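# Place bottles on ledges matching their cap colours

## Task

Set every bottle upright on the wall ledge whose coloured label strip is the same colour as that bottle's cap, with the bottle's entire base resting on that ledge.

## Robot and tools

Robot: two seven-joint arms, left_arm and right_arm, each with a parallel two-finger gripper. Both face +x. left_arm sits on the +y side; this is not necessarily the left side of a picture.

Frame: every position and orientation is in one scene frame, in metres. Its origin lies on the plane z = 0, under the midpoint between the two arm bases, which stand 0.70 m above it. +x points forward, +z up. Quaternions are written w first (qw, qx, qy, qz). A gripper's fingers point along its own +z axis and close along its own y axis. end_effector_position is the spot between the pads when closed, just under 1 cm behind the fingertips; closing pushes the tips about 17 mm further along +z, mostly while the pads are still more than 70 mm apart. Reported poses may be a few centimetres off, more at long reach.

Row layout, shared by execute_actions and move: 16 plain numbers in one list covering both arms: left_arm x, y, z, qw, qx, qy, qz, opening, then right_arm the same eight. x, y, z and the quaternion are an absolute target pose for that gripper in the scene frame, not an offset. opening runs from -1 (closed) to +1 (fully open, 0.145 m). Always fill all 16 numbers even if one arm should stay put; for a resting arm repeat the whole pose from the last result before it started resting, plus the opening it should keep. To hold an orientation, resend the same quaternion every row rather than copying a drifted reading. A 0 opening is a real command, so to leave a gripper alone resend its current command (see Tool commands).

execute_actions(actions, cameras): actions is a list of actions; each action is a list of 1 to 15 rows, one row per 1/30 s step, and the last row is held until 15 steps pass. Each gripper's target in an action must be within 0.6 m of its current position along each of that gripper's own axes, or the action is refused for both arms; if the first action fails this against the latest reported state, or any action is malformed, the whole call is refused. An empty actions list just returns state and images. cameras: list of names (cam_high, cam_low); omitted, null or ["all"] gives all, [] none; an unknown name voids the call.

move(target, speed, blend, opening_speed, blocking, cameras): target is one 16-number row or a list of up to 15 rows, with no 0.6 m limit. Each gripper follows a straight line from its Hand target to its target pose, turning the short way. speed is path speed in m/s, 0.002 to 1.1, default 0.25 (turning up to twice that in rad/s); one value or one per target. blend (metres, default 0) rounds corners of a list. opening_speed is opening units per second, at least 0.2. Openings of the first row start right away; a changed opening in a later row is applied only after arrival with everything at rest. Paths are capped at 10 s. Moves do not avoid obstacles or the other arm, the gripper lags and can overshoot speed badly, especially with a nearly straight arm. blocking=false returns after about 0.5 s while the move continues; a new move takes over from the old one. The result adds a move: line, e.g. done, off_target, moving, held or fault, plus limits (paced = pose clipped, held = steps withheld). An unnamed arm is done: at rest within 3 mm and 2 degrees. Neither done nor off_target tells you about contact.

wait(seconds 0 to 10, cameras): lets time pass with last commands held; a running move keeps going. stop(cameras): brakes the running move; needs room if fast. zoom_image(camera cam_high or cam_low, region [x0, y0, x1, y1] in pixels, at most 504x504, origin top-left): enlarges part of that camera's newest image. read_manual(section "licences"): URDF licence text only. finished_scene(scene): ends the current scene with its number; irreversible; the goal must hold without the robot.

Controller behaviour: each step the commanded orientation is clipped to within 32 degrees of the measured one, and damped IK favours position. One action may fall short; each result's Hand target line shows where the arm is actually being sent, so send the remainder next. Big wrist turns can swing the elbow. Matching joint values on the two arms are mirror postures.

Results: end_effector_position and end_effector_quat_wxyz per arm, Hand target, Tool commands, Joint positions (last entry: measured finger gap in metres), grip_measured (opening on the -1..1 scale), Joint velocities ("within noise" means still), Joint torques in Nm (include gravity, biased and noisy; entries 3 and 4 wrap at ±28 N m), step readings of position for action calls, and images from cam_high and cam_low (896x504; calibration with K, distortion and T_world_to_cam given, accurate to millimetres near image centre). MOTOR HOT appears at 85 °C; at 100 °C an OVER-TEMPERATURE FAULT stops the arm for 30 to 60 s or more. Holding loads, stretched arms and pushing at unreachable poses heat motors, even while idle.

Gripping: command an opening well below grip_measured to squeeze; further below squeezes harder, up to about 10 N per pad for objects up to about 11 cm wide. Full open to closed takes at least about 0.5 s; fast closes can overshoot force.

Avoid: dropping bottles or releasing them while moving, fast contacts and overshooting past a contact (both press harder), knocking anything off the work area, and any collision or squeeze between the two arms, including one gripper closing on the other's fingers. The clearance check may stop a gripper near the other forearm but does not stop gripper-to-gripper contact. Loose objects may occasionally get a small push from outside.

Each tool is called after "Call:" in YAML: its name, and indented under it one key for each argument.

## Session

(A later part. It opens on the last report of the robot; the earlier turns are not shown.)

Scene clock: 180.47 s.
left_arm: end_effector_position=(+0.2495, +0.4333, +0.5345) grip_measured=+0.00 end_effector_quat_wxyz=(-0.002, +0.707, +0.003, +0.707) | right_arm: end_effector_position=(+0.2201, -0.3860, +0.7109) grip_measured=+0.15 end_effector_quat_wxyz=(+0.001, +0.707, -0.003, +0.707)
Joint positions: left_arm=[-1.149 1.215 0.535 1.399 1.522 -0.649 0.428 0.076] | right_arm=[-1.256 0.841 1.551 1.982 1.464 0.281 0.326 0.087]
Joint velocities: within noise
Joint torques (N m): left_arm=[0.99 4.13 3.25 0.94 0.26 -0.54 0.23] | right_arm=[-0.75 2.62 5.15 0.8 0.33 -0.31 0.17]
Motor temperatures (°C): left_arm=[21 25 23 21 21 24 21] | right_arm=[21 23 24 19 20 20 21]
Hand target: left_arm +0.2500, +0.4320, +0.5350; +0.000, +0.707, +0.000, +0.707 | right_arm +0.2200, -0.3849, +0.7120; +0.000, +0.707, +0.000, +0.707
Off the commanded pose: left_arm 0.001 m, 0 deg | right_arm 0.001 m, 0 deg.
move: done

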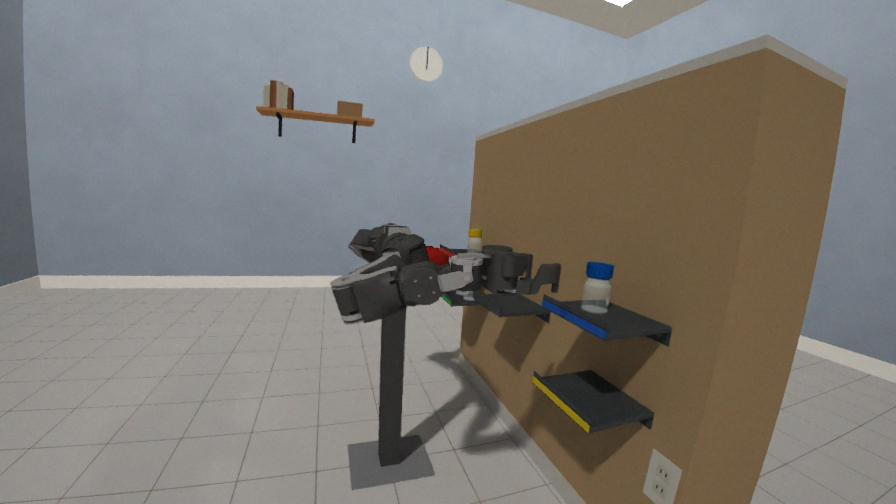

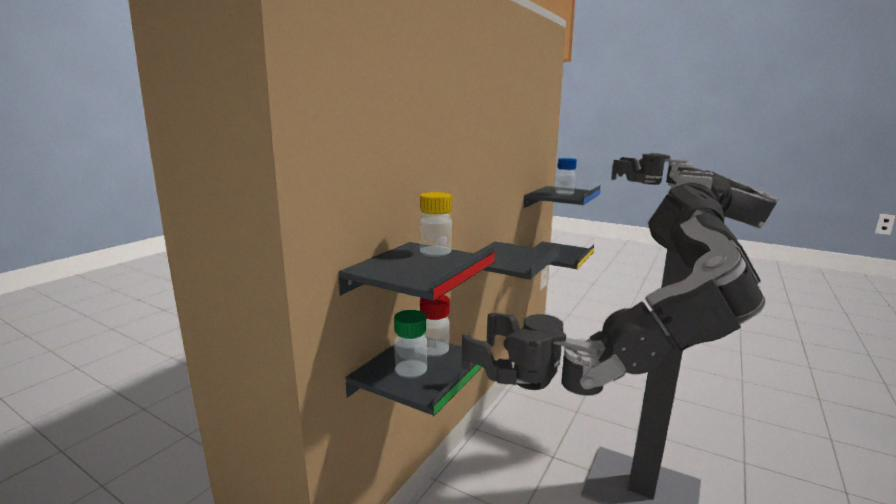

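Call:
move:
  target:
    - [0.23,0.34,0.66,0,0.7071,0,0.7071,0.3,0.22,-0.35,0.66,0,0.7071,0,0.7071,0.15]
    - [0.30,0.33,0.709,0,0.7071,0,0.7071,0.3,0.24,-0.3,0.63,0,0.7071,0,0.7071,0.15]
    - [0.365,0.33,0.708,0,0.7071,0,0.7071,0.3,0.24,-0.3,0.63,0,0.7071,0,0.7071,0.15]
  speed: [0.25,0.2,0.1]
  blend: [0.02,0.01,0]

Call:
zoom_image:
  camera: "cam_low"
  region: [380, 170, 520, 310]

Call:
zoom_image:
  camera: "cam_high"
  region: [430, 210, 510, 290]

Scene clock: 194.17 s.
left_arm: end_effector_position=(+0.3650, +0.3291, +0.7108) grip_measured=+0.30 end_effector_quat_wxyz=(+0.001, +0.705, -0.002, +0.709) | right_arm: end_effector_position=(+0.2401, -0.2992, +0.6308) grip_measured=+0.15 end_effector_quat_wxyz=(-0.001, +0.707, +0.003, +0.707)
Joint positions: left_arm=[-1.401 1.527 1.47 1.817 1.577 0.062 -0.198 0.098] | right_arm=[-1.099 0.782 0.952 2.3 1.145 0.025 -0.034 0.087]
Joint velocities: within noise
Joint torques (N m): left_arm=[3.76 1.33 2.74 0.44 0.1 -0.69 -0.03] | right_arm=[-0.01 2.07 2.1 1.88 0.05 -0.53 -0.15]
Motor temperatures (°C): left_arm=[21 24 24 21 21 24 21] | right_arm=[21 23 24 19 20 20 21]
Hand target: left_arm +0.3650, +0.3300, +0.7079; +0.000, +0.707, +0.000, +0.707 | right_arm +0.2400, -0.3000, +0.6300; +0.000, +0.707, +0.000, +0.707
Off the commanded pose: left_arm 0.003 m, 0 deg | right_arm 0.001 m, 0 deg.
move: done

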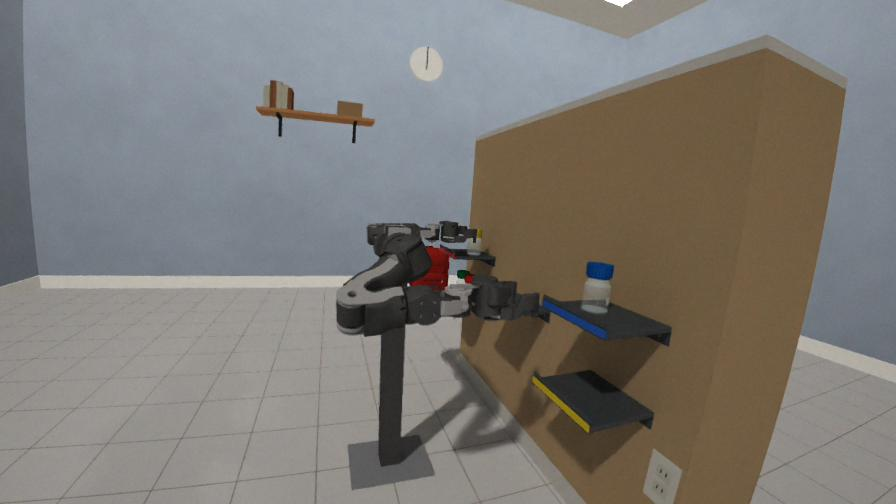

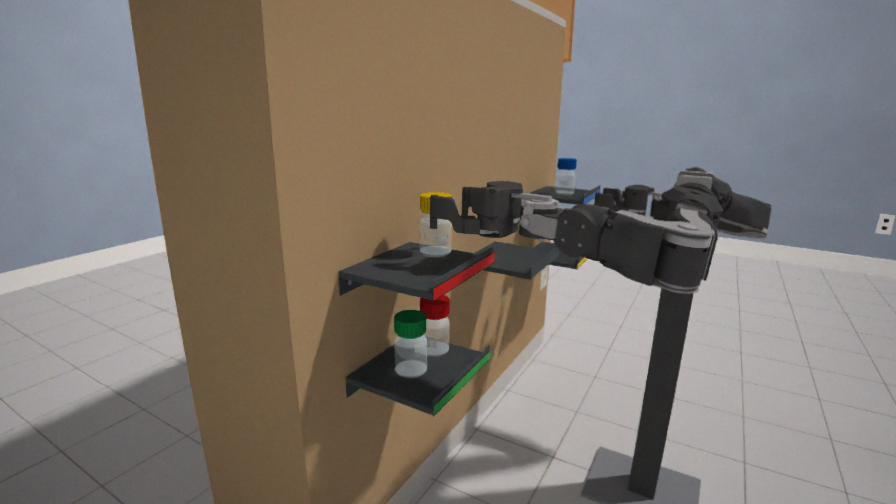

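Scaled by 3.600 from the camera's 896x504 image, which has a finer 1280x720 frame.

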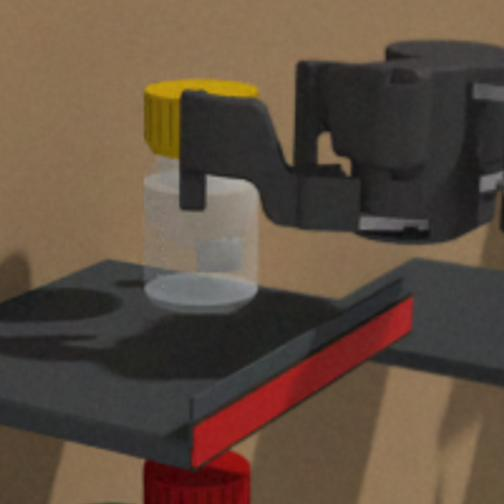

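Scaled by 6.300 from the camera's 896x504 image, which has a finer 1280x720 frame.

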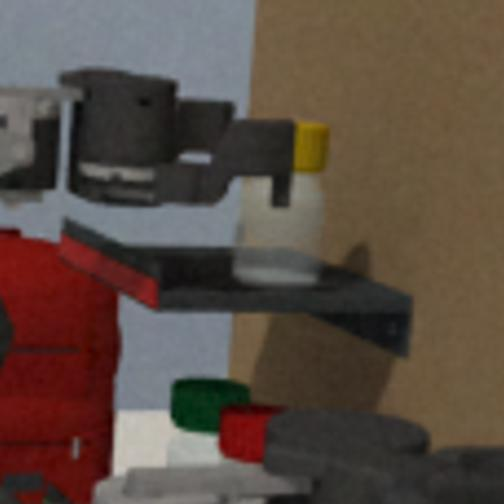

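Call:
move:
  target:
    - [0.374,0.33,0.707,0,0.7071,0,0.7071,0.3,0.24,-0.3,0.63,0,0.7071,0,0.7071,0.15]
    - [0.374,0.33,0.707,0,0.7071,0,0.7071,-0.85,0.24,-0.3,0.63,0,0.7071,0,0.7071,0.15]
  speed: 0.1
  opening_speed: 0.9

Call:
zoom_image:
  camera: "cam_low"
  region: [380, 170, 520, 310]

Call:
zoom_image:
  camera: "cam_high"
  region: [430, 210, 510, 290]

Scene clock: 211.47 s.
left_arm: end_effector_position=(+0.3737, +0.3303, +0.7110) grip_measured=-0.34 end_effector_quat_wxyz=(+0.000, +0.703, +0.000, +0.711) | right_arm: end_effector_position=(+0.2401, -0.2992, +0.6308) grip_measured=+0.15 end_effector_quat_wxyz=(-0.001, +0.707, +0.003, +0.707)
Joint positions: left_arm=[-1.406 1.566 1.466 1.777 1.58 0.047 -0.202 0.05] | right_arm=[-1.099 0.782 0.952 2.3 1.145 0.025 -0.034 0.087]
Joint velocities: within noise
Joint torques (N m): left_arm=[4.13 1.73 2.5 0.28 0.07 -0.6 0.05] | right_arm=[-0.04 2.12 2.15 1.94 0.04 -0.53 -0.13]
Motor temperatures (°C): left_arm=[21 23 24 21 21 25 21] | right_arm=[21 23 23 19 20 20 21]
Hand target: left_arm +0.3740, +0.3299, +0.7071; +0.000, +0.707, +0.000, +0.707 | right_arm +0.2400, -0.3000, +0.6300; +0.000, +0.707, +0.000, +0.707
Off the commanded pose: left_arm 0.004 m, 1 deg | right_arm 0.001 m, 0 deg.
joint sent to its limit (left arm) — joint 1 (shoulder pitch), lower limit. The joint targets still meet the commanded pose.
move: off_target (left_arm); target 2's new opening was sent with left_arm's hand 0.004 m and 1 deg from that target

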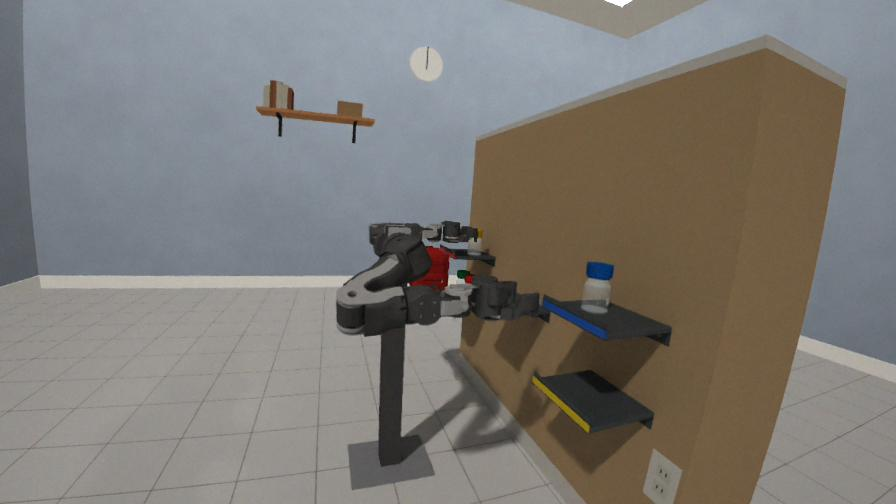

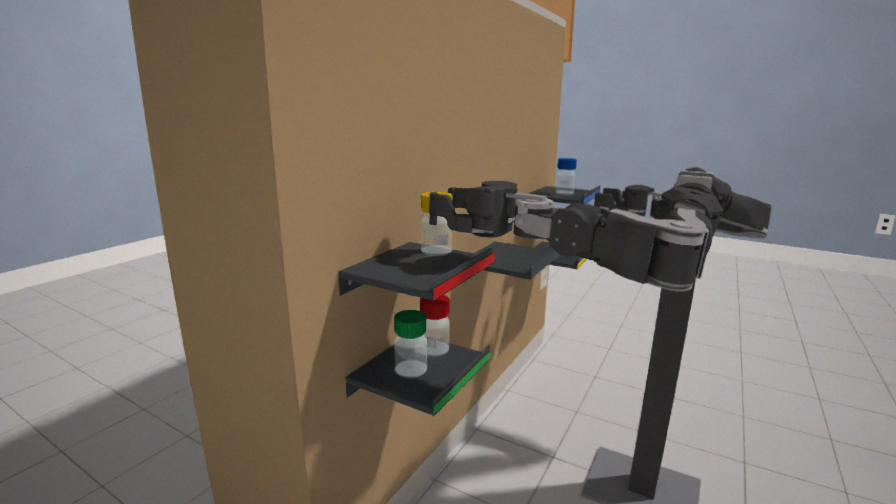

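Scaled by 3.600 from the camera's 896x504 image, which has a finer 1280x720 frame.

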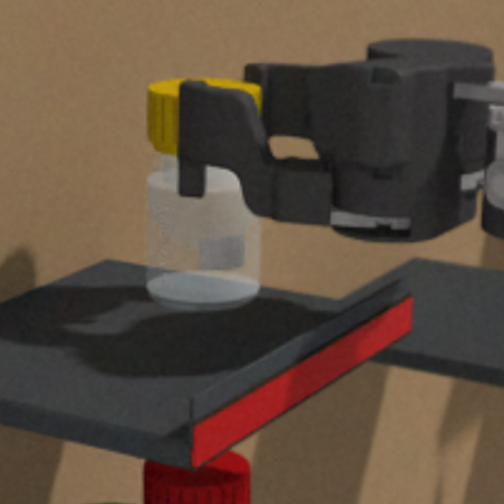

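Scaled by 6.300 from the camera's 896x504 image, which has a finer 1280x720 frame.

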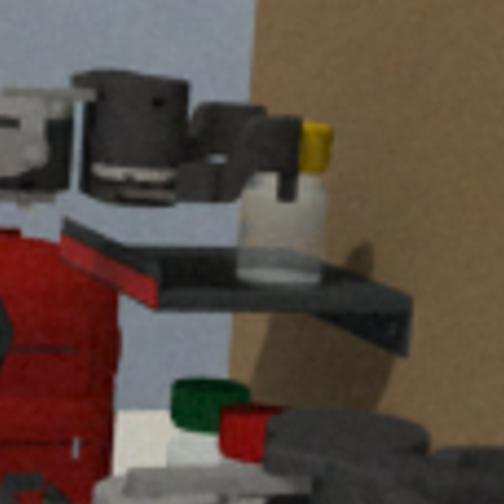

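Call:
move:
  target:
    - [0.374,0.33,0.707,0,0.7071,0,0.7071,0.2,0.24,-0.3,0.63,0,0.7071,0,0.7071,0.15]
    - [0.385,0.33,0.705,0,0.7071,0,0.7071,0.2,0.24,-0.3,0.63,0,0.7071,0,0.7071,0.15]
    - [0.385,0.33,0.705,0,0.7071,0,0.7071,-0.85,0.24,-0.3,0.63,0,0.7071,0,0.7071,0.15]
  speed: 0.1
  opening_speed: 0.9

Call:
zoom_image:
  camera: "cam_low"
  region: [380, 170, 520, 310]

Call:
zoom_image:
  camera: "cam_high"
  region: [430, 210, 510, 290]

Scene clock: 237.93 s.
left_arm: end_effector_position=(+0.3847, +0.3301, +0.7085) grip_measured=-0.26 end_effector_quat_wxyz=(+0.000, +0.704, +0.000, +0.710) | right_arm: end_effector_position=(+0.2401, -0.2992, +0.6308) grip_measured=+0.15 end_effector_quat_wxyz=(-0.001, +0.707, +0.003, +0.707)
Joint positions: left_arm=[-1.406 1.616 1.449 1.727 1.582 0.033 -0.202 0.056] | right_arm=[-1.099 0.782 0.952 2.3 1.145 0.025 -0.034 0.087]
Joint velocities: within noise
Joint torques (N m): left_arm=[4.58 1.62 2.54 0.05 0.07 -0.68 0.1] | right_arm=[0.07 2.12 2.11 1.87 0.03 -0.53 -0.15]
Motor temperatures (°C): left_arm=[21 22 24 21 21 25 21] | right_arm=[21 23 23 19 20 20 21]
Hand target: left_arm +0.3850, +0.3300, +0.7050; +0.000, +0.707, +0.000, +0.707 | right_arm +0.2400, -0.3000, +0.6300; +0.000, +0.707, +0.000, +0.707
Off the commanded pose: left_arm 0.004 m, 1 deg | right_arm 0.001 m, 0 deg.
joint sent to its limit (left arm) — joint 1 (shoulder pitch), lower limit. The joint targets still meet the commanded pose.
move: off_target (left_arm); target 3's new opening was sent with left_arm's hand 0.004 m and 1 deg from that target

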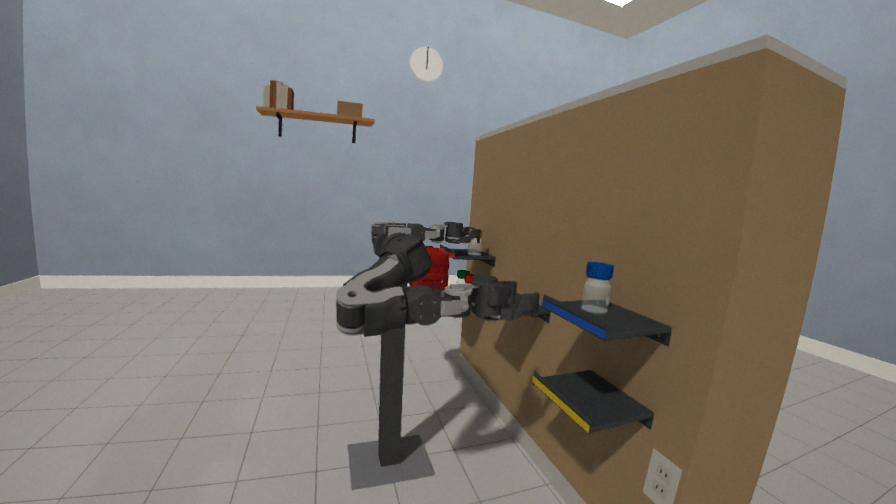

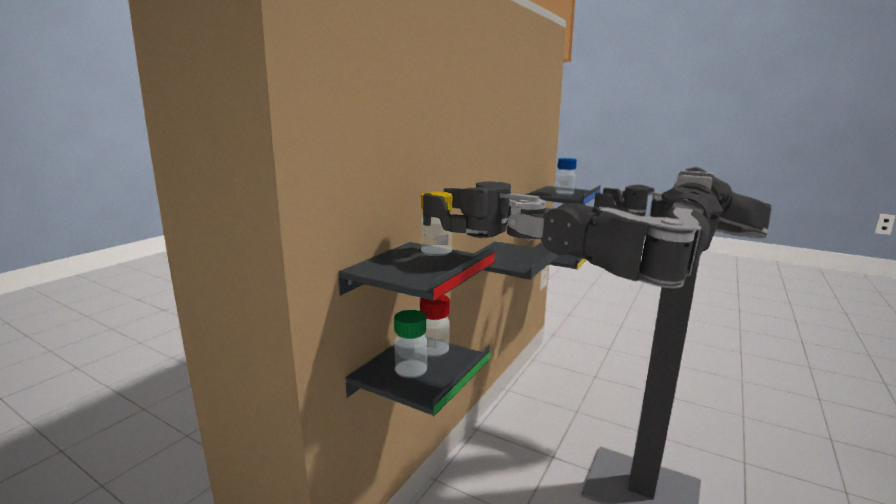

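Scaled by 3.600 from the camera's 896x504 image, which has a finer 1280x720 frame.

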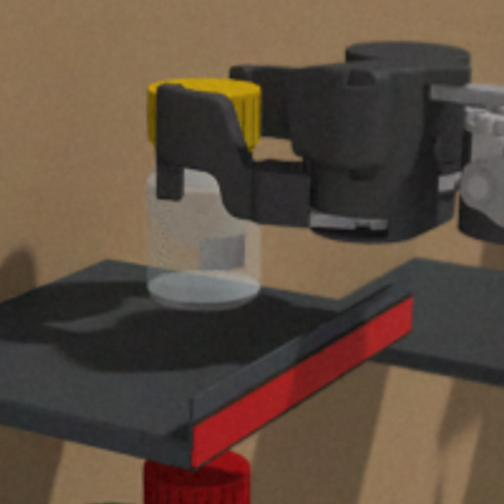

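Scaled by 6.300 from the camera's 896x504 image, which has a finer 1280x720 frame.

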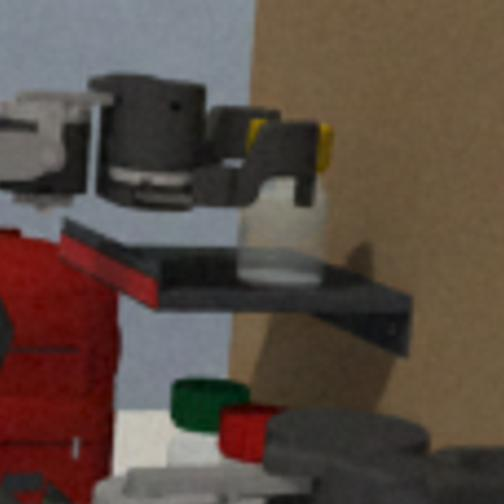

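Call:
move:
  target:
    - [0.383,0.33,0.757,0,0.7071,0,0.7071,-0.85,0.24,-0.3,0.63,0,0.7071,0,0.7071,0.15]
    - [0.25,0.29,0.75,0,0.7071,0,0.7071,-0.85,0.24,-0.3,0.63,0,0.7071,0,0.7071,0.15]
    - [0.29,0.09,0.69,0,0.7071,0,0.7071,-0.85,0.24,-0.3,0.63,0,0.7071,0,0.7071,0.15]
    - [0.37,0.0,0.675,0,0.7071,0,0.7071,-0.85,0.24,-0.3,0.63,0,0.7071,0,0.7071,0.2]
    - [0.37,0.0,0.63,0,0.7071,0,0.7071,-0.85,0.24,-0.3,0.63,0,0.7071,0,0.7071,0.3]
  speed: [0.15,0.17,0.17,0.17,0.1]
  blend: [0.01,0.03,0.03,0.01,0]

Call:
zoom_image:
  camera: "cam_low"
  region: [450, 180, 610, 290]

Call:
zoom_image:
  camera: "cam_high"
  region: [440, 210, 570, 330]

Scene clock: 264.13 s.
left_arm: end_effector_position=(+0.3697, +0.0004, +0.6284) grip_measured=-0.27 end_effector_quat_wxyz=(+0.000, +0.711, +0.001, +0.704) | right_arm: end_effector_position=(+0.2401, -0.2992, +0.6308) grip_measured=+0.30 end_effector_quat_wxyz=(-0.001, +0.707, +0.003, +0.707)
Joint positions: left_arm=[0.803 0.179 -1.096 1.832 0.867 0.4 -1.32 0.056] | right_arm=[-1.099 0.782 0.952 2.3 1.145 0.025 -0.034 0.098]
Joint velocities: within noise
Joint torques (N m): left_arm=[8.61 -1.2 1.55 3.18 -0.61 -0.38 0.2] | right_arm=[-0.15 2.07 2.18 1.95 0.04 -0.54 -0.15]
Motor temperatures (°C): left_arm=[22 22 24 21 21 25 21] | right_arm=[21 23 23 19 20 20 21]
Hand target: left_arm +0.3700, +0.0000, +0.6299; +0.000, +0.707, +0.000, +0.707 | right_arm +0.2400, -0.3000, +0.6300; +0.000, +0.707, +0.000, +0.707
Off the commanded pose: left_arm 0.002 m, 1 deg | right_arm 0.001 m, 0 deg.
move: done; blend cut to 0 m at target 4; limits=paced

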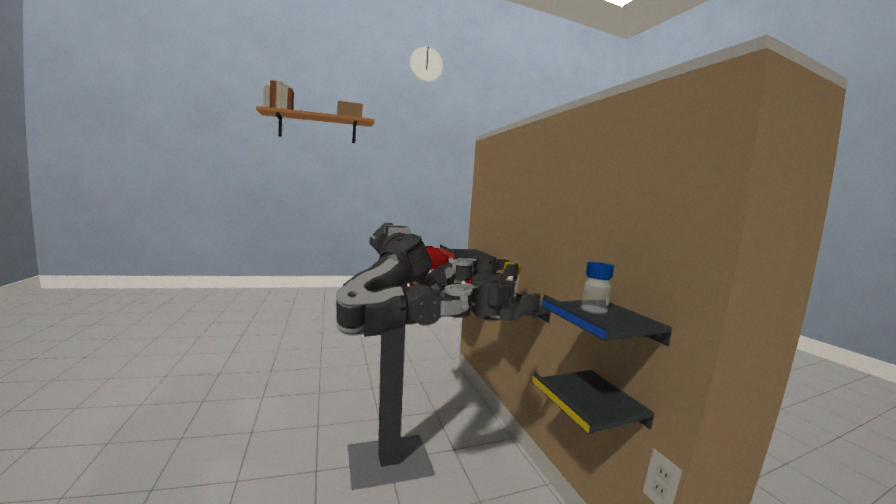

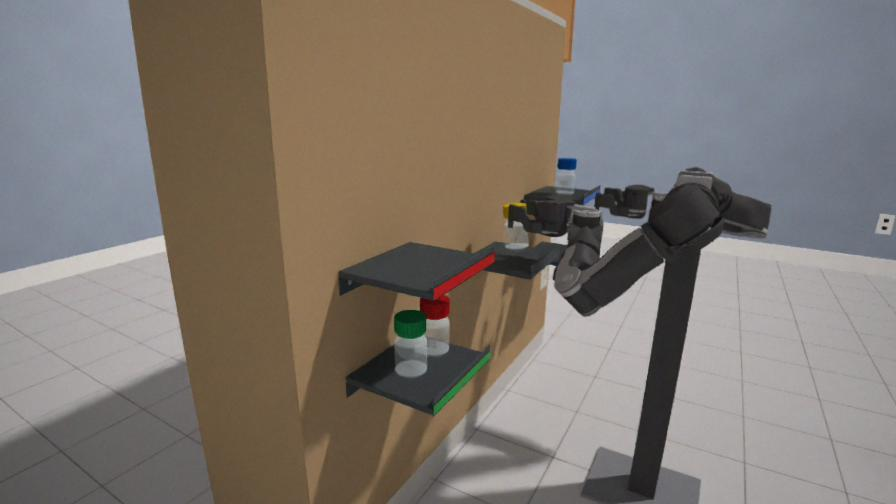

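Scaled by 3.150 from the camera's 896x504 image, which has a finer 1280x720 frame.

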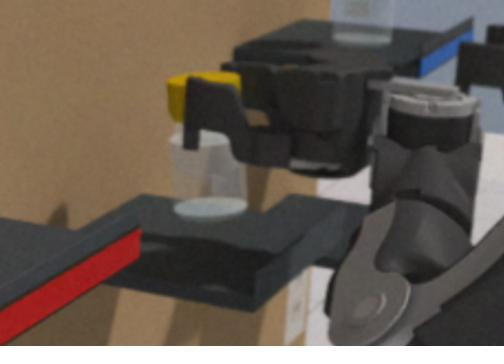

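Scaled by 3.877 from the camera's 896x504 image, which has a finer 1280x720 frame.

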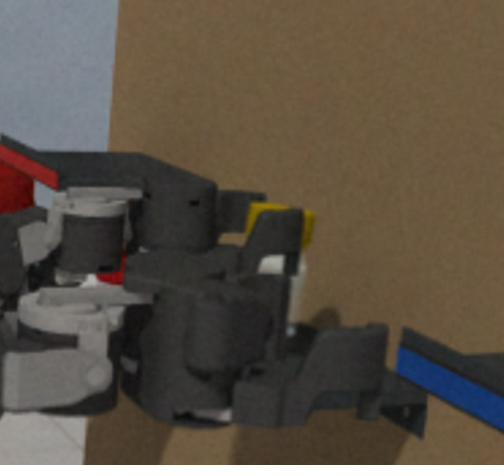

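Call:
move:
  target:
    - [0.37,0.0,0.612,0,0.7071,0,0.7071,-0.85,0.24,-0.3,0.63,0,0.7071,0,0.7071,0.3]
  speed: 0.05
  cameras: []

Call:
move:
  target:
    - [0.37,0.0,0.605,0,0.7071,0,0.7071,-0.85,0.24,-0.3,0.63,0,0.7071,0,0.7071,0.3]
  speed: 0.03
  cameras: ["cam_low"]

Call:
zoom_image:
  camera: "cam_low"
  region: [450, 180, 610, 290]

Scene clock: 274.77 s.
left_arm: end_effector_position=(+0.3696, -0.0001, +0.6120) grip_measured=-0.27 end_effector_quat_wxyz=(+0.001, +0.709, +0.001, +0.705) | right_arm: end_effector_position=(+0.2401, -0.2992, +0.6308) grip_measured=+0.30 end_effector_quat_wxyz=(-0.001, +0.707, +0.003, +0.707)
Joint positions: left_arm=[0.786 0.201 -1.146 1.803 0.842 0.323 -1.307 0.056] | right_arm=[-1.099 0.782 0.952 2.3 1.145 0.025 -0.034 0.098]
Joint velocities: within noise
Joint torques (N m): left_arm=[7.9 -0.99 1.58 3.02 -0.6 -0.39 0.19] | right_arm=[-0.15 2.12 2.09 1.87 0.04 -0.54 -0.17]
Motor temperatures (°C): left_arm=[24 22 24 21 22 25 21] | right_arm=[21 23 23 19 20 21 21]
Hand target: left_arm +0.3700, +0.0000, +0.6120; +0.000, +0.707, +0.000, +0.707 | right_arm +0.2400, -0.3000, +0.6300; +0.000, +0.707, +0.000, +0.707
Off the commanded pose: left_arm 0.000 m, 0 deg | right_arm 0.001 m, 0 deg.
move: done
No camera images: "cameras" was empty.

Scene clock: 275.50 s.
left_arm: end_effector_position=(+0.3697, +0.0001, +0.6081) grip_measured=-0.27 end_effector_quat_wxyz=(+0.001, +0.706, +0.002, +0.709) | right_arm: end_effector_position=(+0.2401, -0.2992, +0.6308) grip_measured=+0.30 end_effector_quat_wxyz=(-0.001, +0.707, +0.003, +0.707)
Joint positions: left_arm=[0.786 0.209 -1.167 1.792 0.83 0.29 -1.307 0.056] | right_arm=[-1.099 0.782 0.952 2.3 1.145 0.025 -0.034 0.098]
Joint velocities: within noise
Joint torques (N m): left_arm=[6.87 -0.83 1.42 2.55 -0.43 -0.34 0.23] | right_arm=[-0.04 1.99 2.19 1.89 0.06 -0.53 -0.15]
Motor temperatures (°C): left_arm=[24 22 24 21 22 25 21] | right_arm=[21 23 23 19 20 21 21]
Hand target: left_arm +0.3700, +0.0000, +0.6050; +0.000, +0.707, +0.000, +0.707 | right_arm +0.2400, -0.3000, +0.6300; +0.000, +0.707, +0.000, +0.707
Off the commanded pose: left_arm 0.003 m, 0 deg | right_arm 0.001 m, 0 deg.
move: done
Images, in order (width x height): cam_low 896x504.

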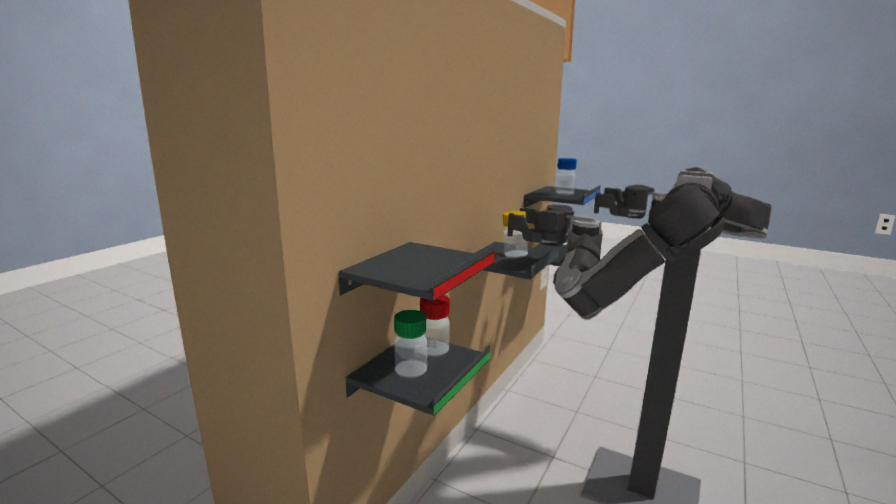

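Scaled by 3.150 from the camera's 896x504 image, which has a finer 1280x720 frame.

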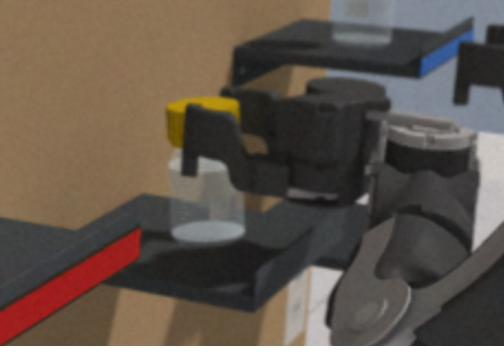

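Call:
move:
  target:
    - [0.37,0.0,0.607,0,0.7071,0,0.7071,-0.85,0.24,-0.3,0.63,0,0.7071,0,0.7071,0.3]
    - [0.37,0.0,0.607,0,0.7071,0,0.7071,0.2,0.24,-0.3,0.63,0,0.7071,0,0.7071,0.3]
    - [0.285,0.0,0.61,0,0.7071,0,0.7071,0.2,0.24,-0.25,0.63,0,0.7071,0,0.7071,0.3]
    - [0.26,0.2,0.56,0,0.7071,0,0.7071,0.0,0.25,-0.15,0.62,0,0.7071,0,0.7071,0.3]
  speed: [0.05,0.1,0.12,0.2]
  opening_speed: 0.7

Call:
move:
  target:
    - [0.245,0.333,0.532,0,0.7071,0,0.7071,0.05,0.29,0.0,0.61,0,0.7071,0,0.7071,0.3]
    - [0.325,0.334,0.528,0,0.7071,0,0.7071,0.05,0.34,0.0,0.607,0,0.7071,0,0.7071,0.3]
  speed: [0.2,0.1]
  blend: [0.01,0]

Call:
zoom_image:
  camera: "cam_low"
  region: [380, 180, 600, 390]

Call:
zoom_image:
  camera: "cam_high"
  region: [440, 210, 570, 330]

Scene clock: 300.57 s.
left_arm: end_effector_position=(+0.2604, +0.2010, +0.5620) grip_measured=+0.00 end_effector_quat_wxyz=(-0.003, +0.705, +0.000, +0.709) | right_arm: end_effector_position=(+0.2503, -0.1505, +0.6203) grip_measured=+0.30 end_effector_quat_wxyz=(+0.002, +0.611, -0.003, +0.792)
Joint positions: left_arm=[0.329 1.408 -1.261 2.325 0.728 -0.49 -1.114 0.076] | right_arm=[-0.459 0.504 -0.255 2.441 0.189 0.036 -0.546 0.098]
Joint velocities: within noise
Joint torques (N m): left_arm=[2.41 3.52 1.07 3.08 -0.25 -0.42 0.22] | right_arm=[0.91 1.04 0.13 3.96 -0.24 -0.23 -0.05]
Motor temperatures (°C): left_arm=[24 22 24 21 22 24 21] | right_arm=[20 23 22 19 20 21 21]
Hand target: left_arm +0.2600, +0.2000, +0.5601; +0.000, +0.707, +0.000, +0.707 | right_arm +0.2504, -0.1500, +0.6195; +0.002, +0.612, -0.003, +0.791
Off the commanded pose: left_arm 0.002 m, 0 deg | right_arm 0.001 m, 15 deg.
joint read past its limit (right arm) — joint 4 (elbow), upper limit, where the elbow is as bent as it goes.
joint sent to its limit (right arm) — joint 4 (elbow), upper limit, where the elbow is as bent as it goes. The joint targets are off in orientation, not in position.
move: off_target (right_arm)

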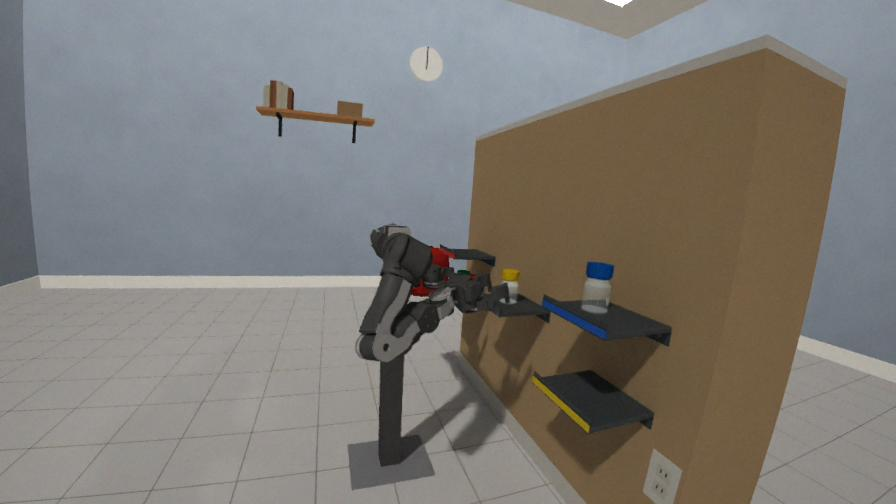

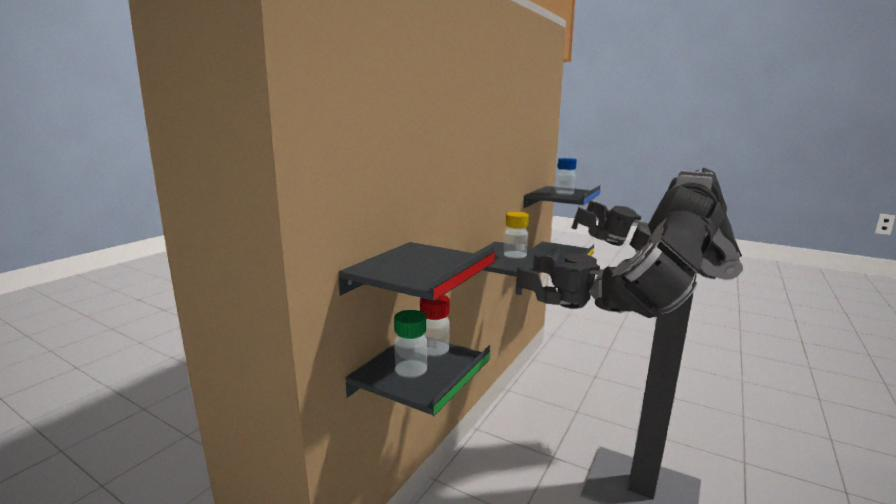

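Scene clock: 302.57 s.
left_arm: end_effector_position=(+0.3247, +0.3344, +0.5282) grip_measured=+0.05 end_effector_quat_wxyz=(-0.001, +0.706, +0.001, +0.708) | right_arm: end_effector_position=(+0.3397, -0.0007, +0.6074) grip_measured=+0.30 end_effector_quat_wxyz=(+0.002, +0.707, -0.001, +0.707)
Joint positions: left_arm=[0.702 1.475 -1.505 1.655 1.381 -0.787 -0.259 0.079] | right_arm=[0.192 -0.177 -0.693 1.919 -0.014 0.61 -0.708 0.098]
Joint velocities: within noise
Joint torques (N m): left_arm=[4.55 5.39 2.56 0.87 0.08 -0.53 0.23] | right_arm=[3.86 -3.1 -0.42 3.3 -0.16 -0.45 0.11]
Motor temperatures (°C): left_arm=[23 22 24 21 22 24 21] | right_arm=[21 23 22 19 20 20 21]
Hand target: left_arm +0.3250, +0.3339, +0.5279; +0.000, +0.707, +0.000, +0.707 | right_arm +0.3400, +0.0000, +0.6069; +0.000, +0.707, +0.000, +0.707
Off the commanded pose: left_arm 0.001 m, 0 deg | right_arm 0.001 m, 0 deg.
joint read past its limit (right arm) — joint 2 (shoulder roll), lower limit.
move: done

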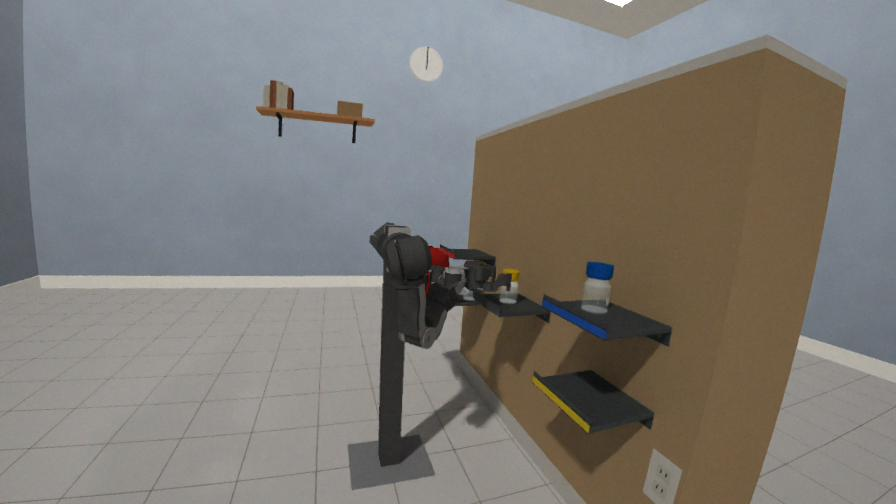

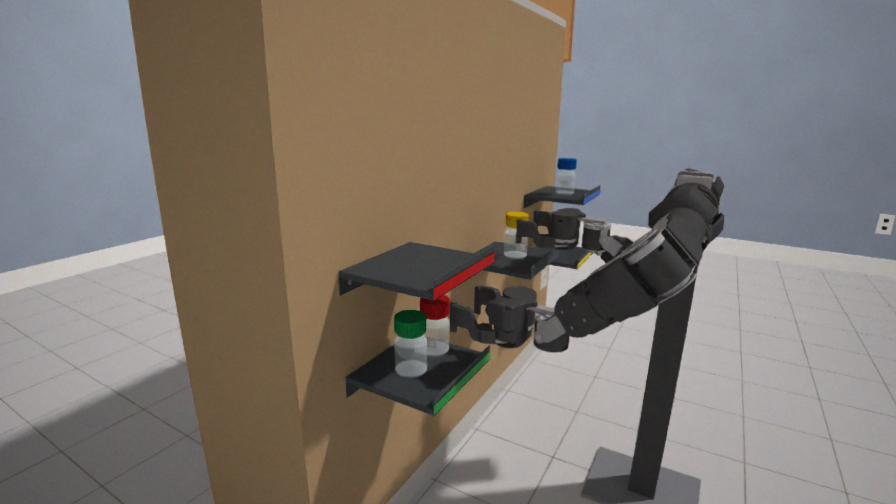

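Scaled by 2.291 from the camera's 896x504 image, which has a finer 1280x720 frame.

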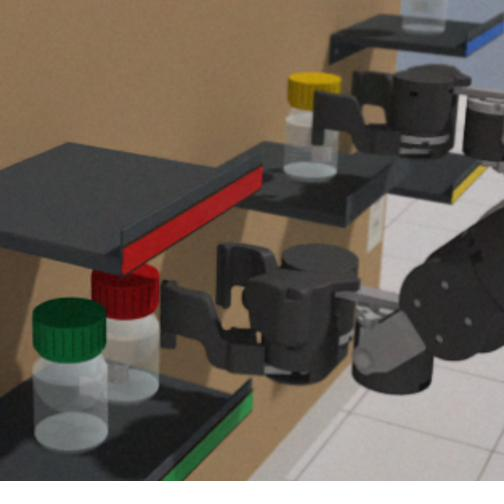

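Scaled by 3.877 from the camera's 896x504 image, which has a finer 1280x720 frame.

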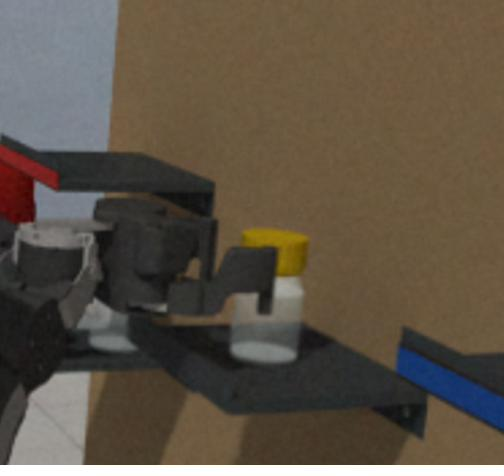

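Call:
move:
  target:
    - [0.374,0.334,0.527,0,0.7071,0,0.7071,0.05,0.369,0.0,0.605,0,0.7071,0,0.7071,0.3]
  speed: 0.1

Call:
zoom_image:
  camera: "cam_low"
  region: [380, 180, 600, 390]

Call:
zoom_image:
  camera: "cam_high"
  region: [440, 230, 570, 330]

Scene clock: 312.87 s.
left_arm: end_effector_position=(+0.3739, +0.3353, +0.5282) grip_measured=+0.05 end_effector_quat_wxyz=(-0.002, +0.705, +0.002, +0.709) | right_arm: end_effector_position=(+0.3687, -0.0005, +0.6055) grip_measured=+0.30 end_effector_quat_wxyz=(+0.002, +0.707, -0.001, +0.707)
Joint positions: left_arm=[0.818 1.31 -1.475 1.459 1.431 -0.654 -0.194 0.079] | right_arm=[0.299 -0.178 -0.636 1.794 0.046 0.568 -0.684 0.098]
Joint velocities: within noise
Joint torques (N m): left_arm=[5.89 4.55 2.65 0.77 0.08 -0.51 0.28] | right_arm=[4.44 -3.1 -0.13 3.38 -0.18 -0.46 0.1]
Motor temperatures (°C): left_arm=[23 23 24 21 22 25 21] | right_arm=[21 23 22 19 20 20 21]
Hand target: left_arm +0.3740, +0.3340, +0.5269; +0.000, +0.707, +0.000, +0.707 | right_arm +0.3690, +0.0000, +0.6050; +0.000, +0.707, +0.000, +0.707
Off the commanded pose: left_arm 0.002 m, 0 deg | right_arm 0.001 m, 0 deg.
joint read past its limit (right arm) — joint 2 (shoulder roll), lower limit.
move: done

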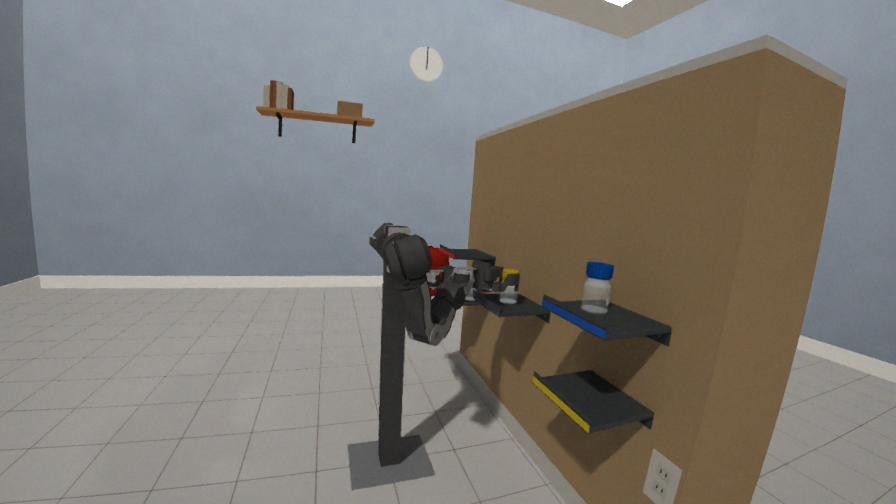

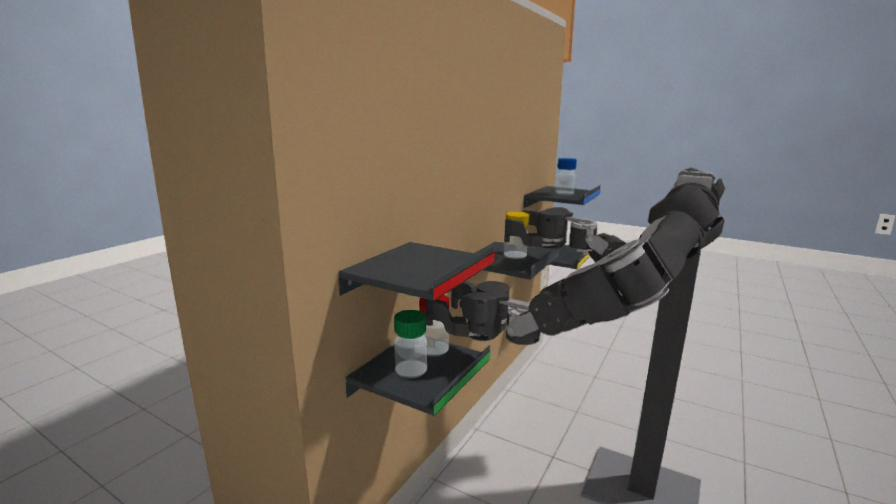

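Scaled by 2.291 from the camera's 896x504 image, which has a finer 1280x720 frame.

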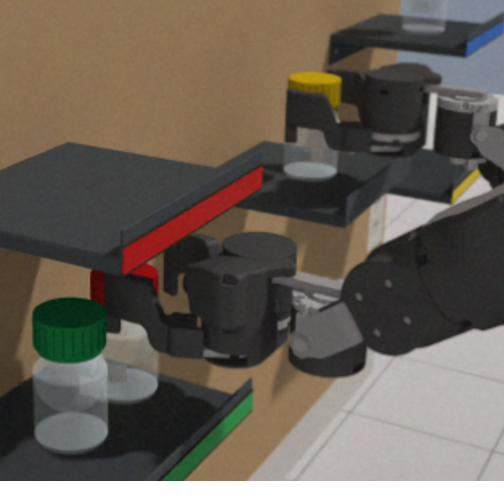

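Scaled by 3.877 from the camera's 896x504 image, which has a finer 1280x720 frame.

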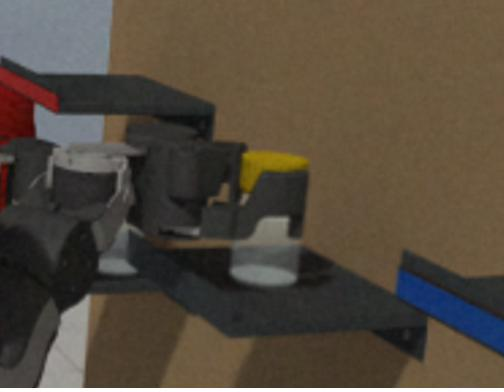

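Call:
move:
  target:
    - [0.377,0.334,0.526,0,0.7071,0,0.7071,0.05,0.369,0.0,0.605,0,0.7071,0,0.7071,0.3]
    - [0.377,0.334,0.526,0,0.7071,0,0.7071,-0.85,0.369,0.0,0.605,0,0.7071,0,0.7071,-0.85]
  speed: 0.1
  opening_speed: 0.9

Call:
zoom_image:
  camera: "cam_low"
  region: [380, 180, 600, 390]

Call:
zoom_image:
  camera: "cam_high"
  region: [440, 230, 570, 330]

Scene clock: 324.80 s.
left_arm: end_effector_position=(+0.3762, +0.3366, +0.5263) grip_measured=-0.31 end_effector_quat_wxyz=(-0.004, +0.707, +0.002, +0.707) | right_arm: end_effector_position=(+0.3687, -0.0007, +0.6055) grip_measured=-0.24 end_effector_quat_wxyz=(+0.002, +0.707, -0.001, +0.707)
Joint positions: left_arm=[0.821 1.3 -1.475 1.442 1.436 -0.646 -0.187 0.052] | right_arm=[0.299 -0.177 -0.636 1.794 0.046 0.566 -0.685 0.058]
Joint velocities: within noise
Joint torques (N m): left_arm=[6.24 3.89 2.84 0.88 0.02 -0.62 0.23] | right_arm=[4.6 -3.05 -0.13 3.37 -0.14 -0.44 0.13]
Motor temperatures (°C): left_arm=[23 23 24 21 22 25 21] | right_arm=[22 23 22 20 20 20 21]
Hand target: left_arm +0.3769, +0.3340, +0.5260; +0.000, +0.707, +0.000, +0.707 | right_arm +0.3690, -0.0001, +0.6050; +0.000, +0.707, +0.000, +0.707
Off the commanded pose: left_arm 0.003 m, 1 deg | right_arm 0.001 m, 0 deg.
joint read past its limit (right arm) — joint 2 (shoulder roll), lower limit.
move: done

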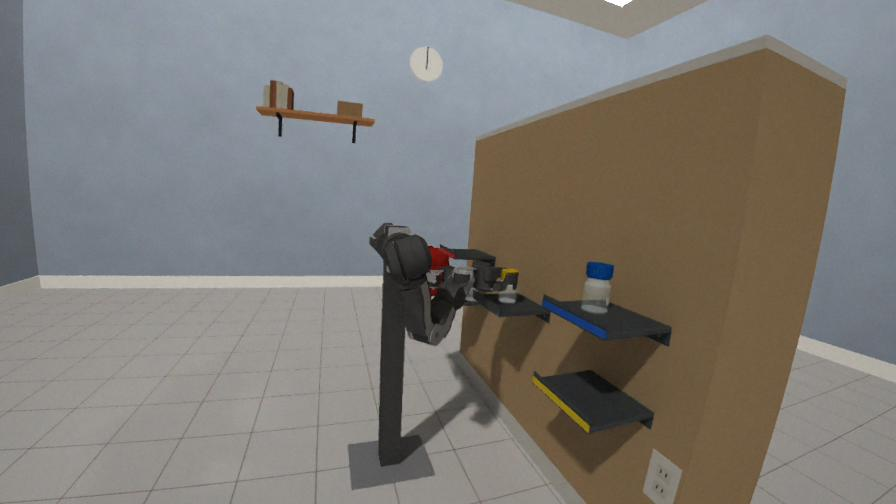

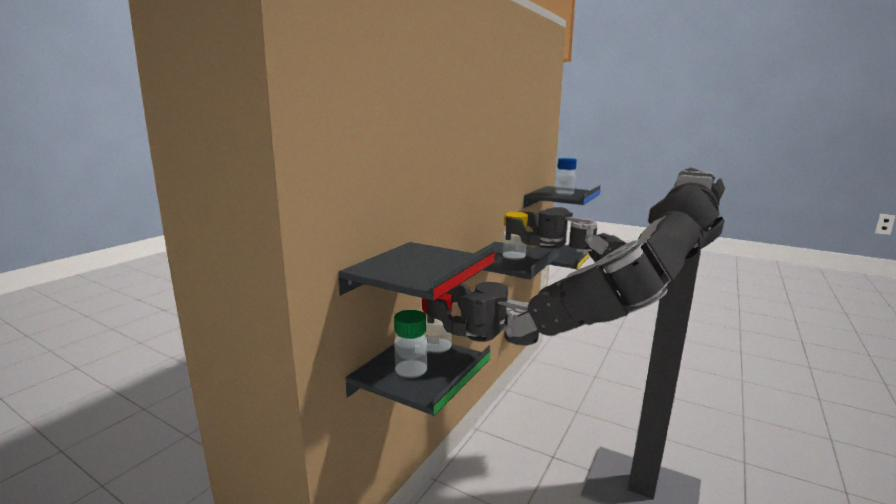

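Scaled by 2.291 from the camera's 896x504 image, which has a finer 1280x720 frame.

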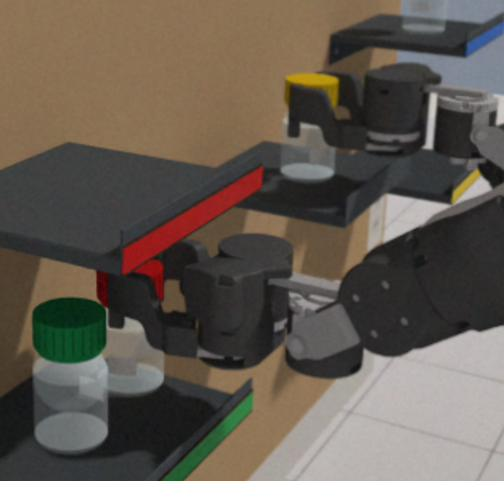

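Scaled by 3.877 from the camera's 896x504 image, which has a finer 1280x720 frame.

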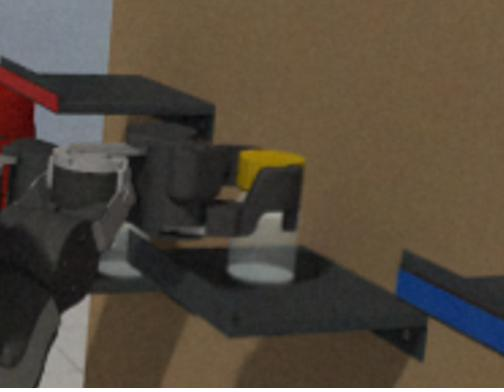

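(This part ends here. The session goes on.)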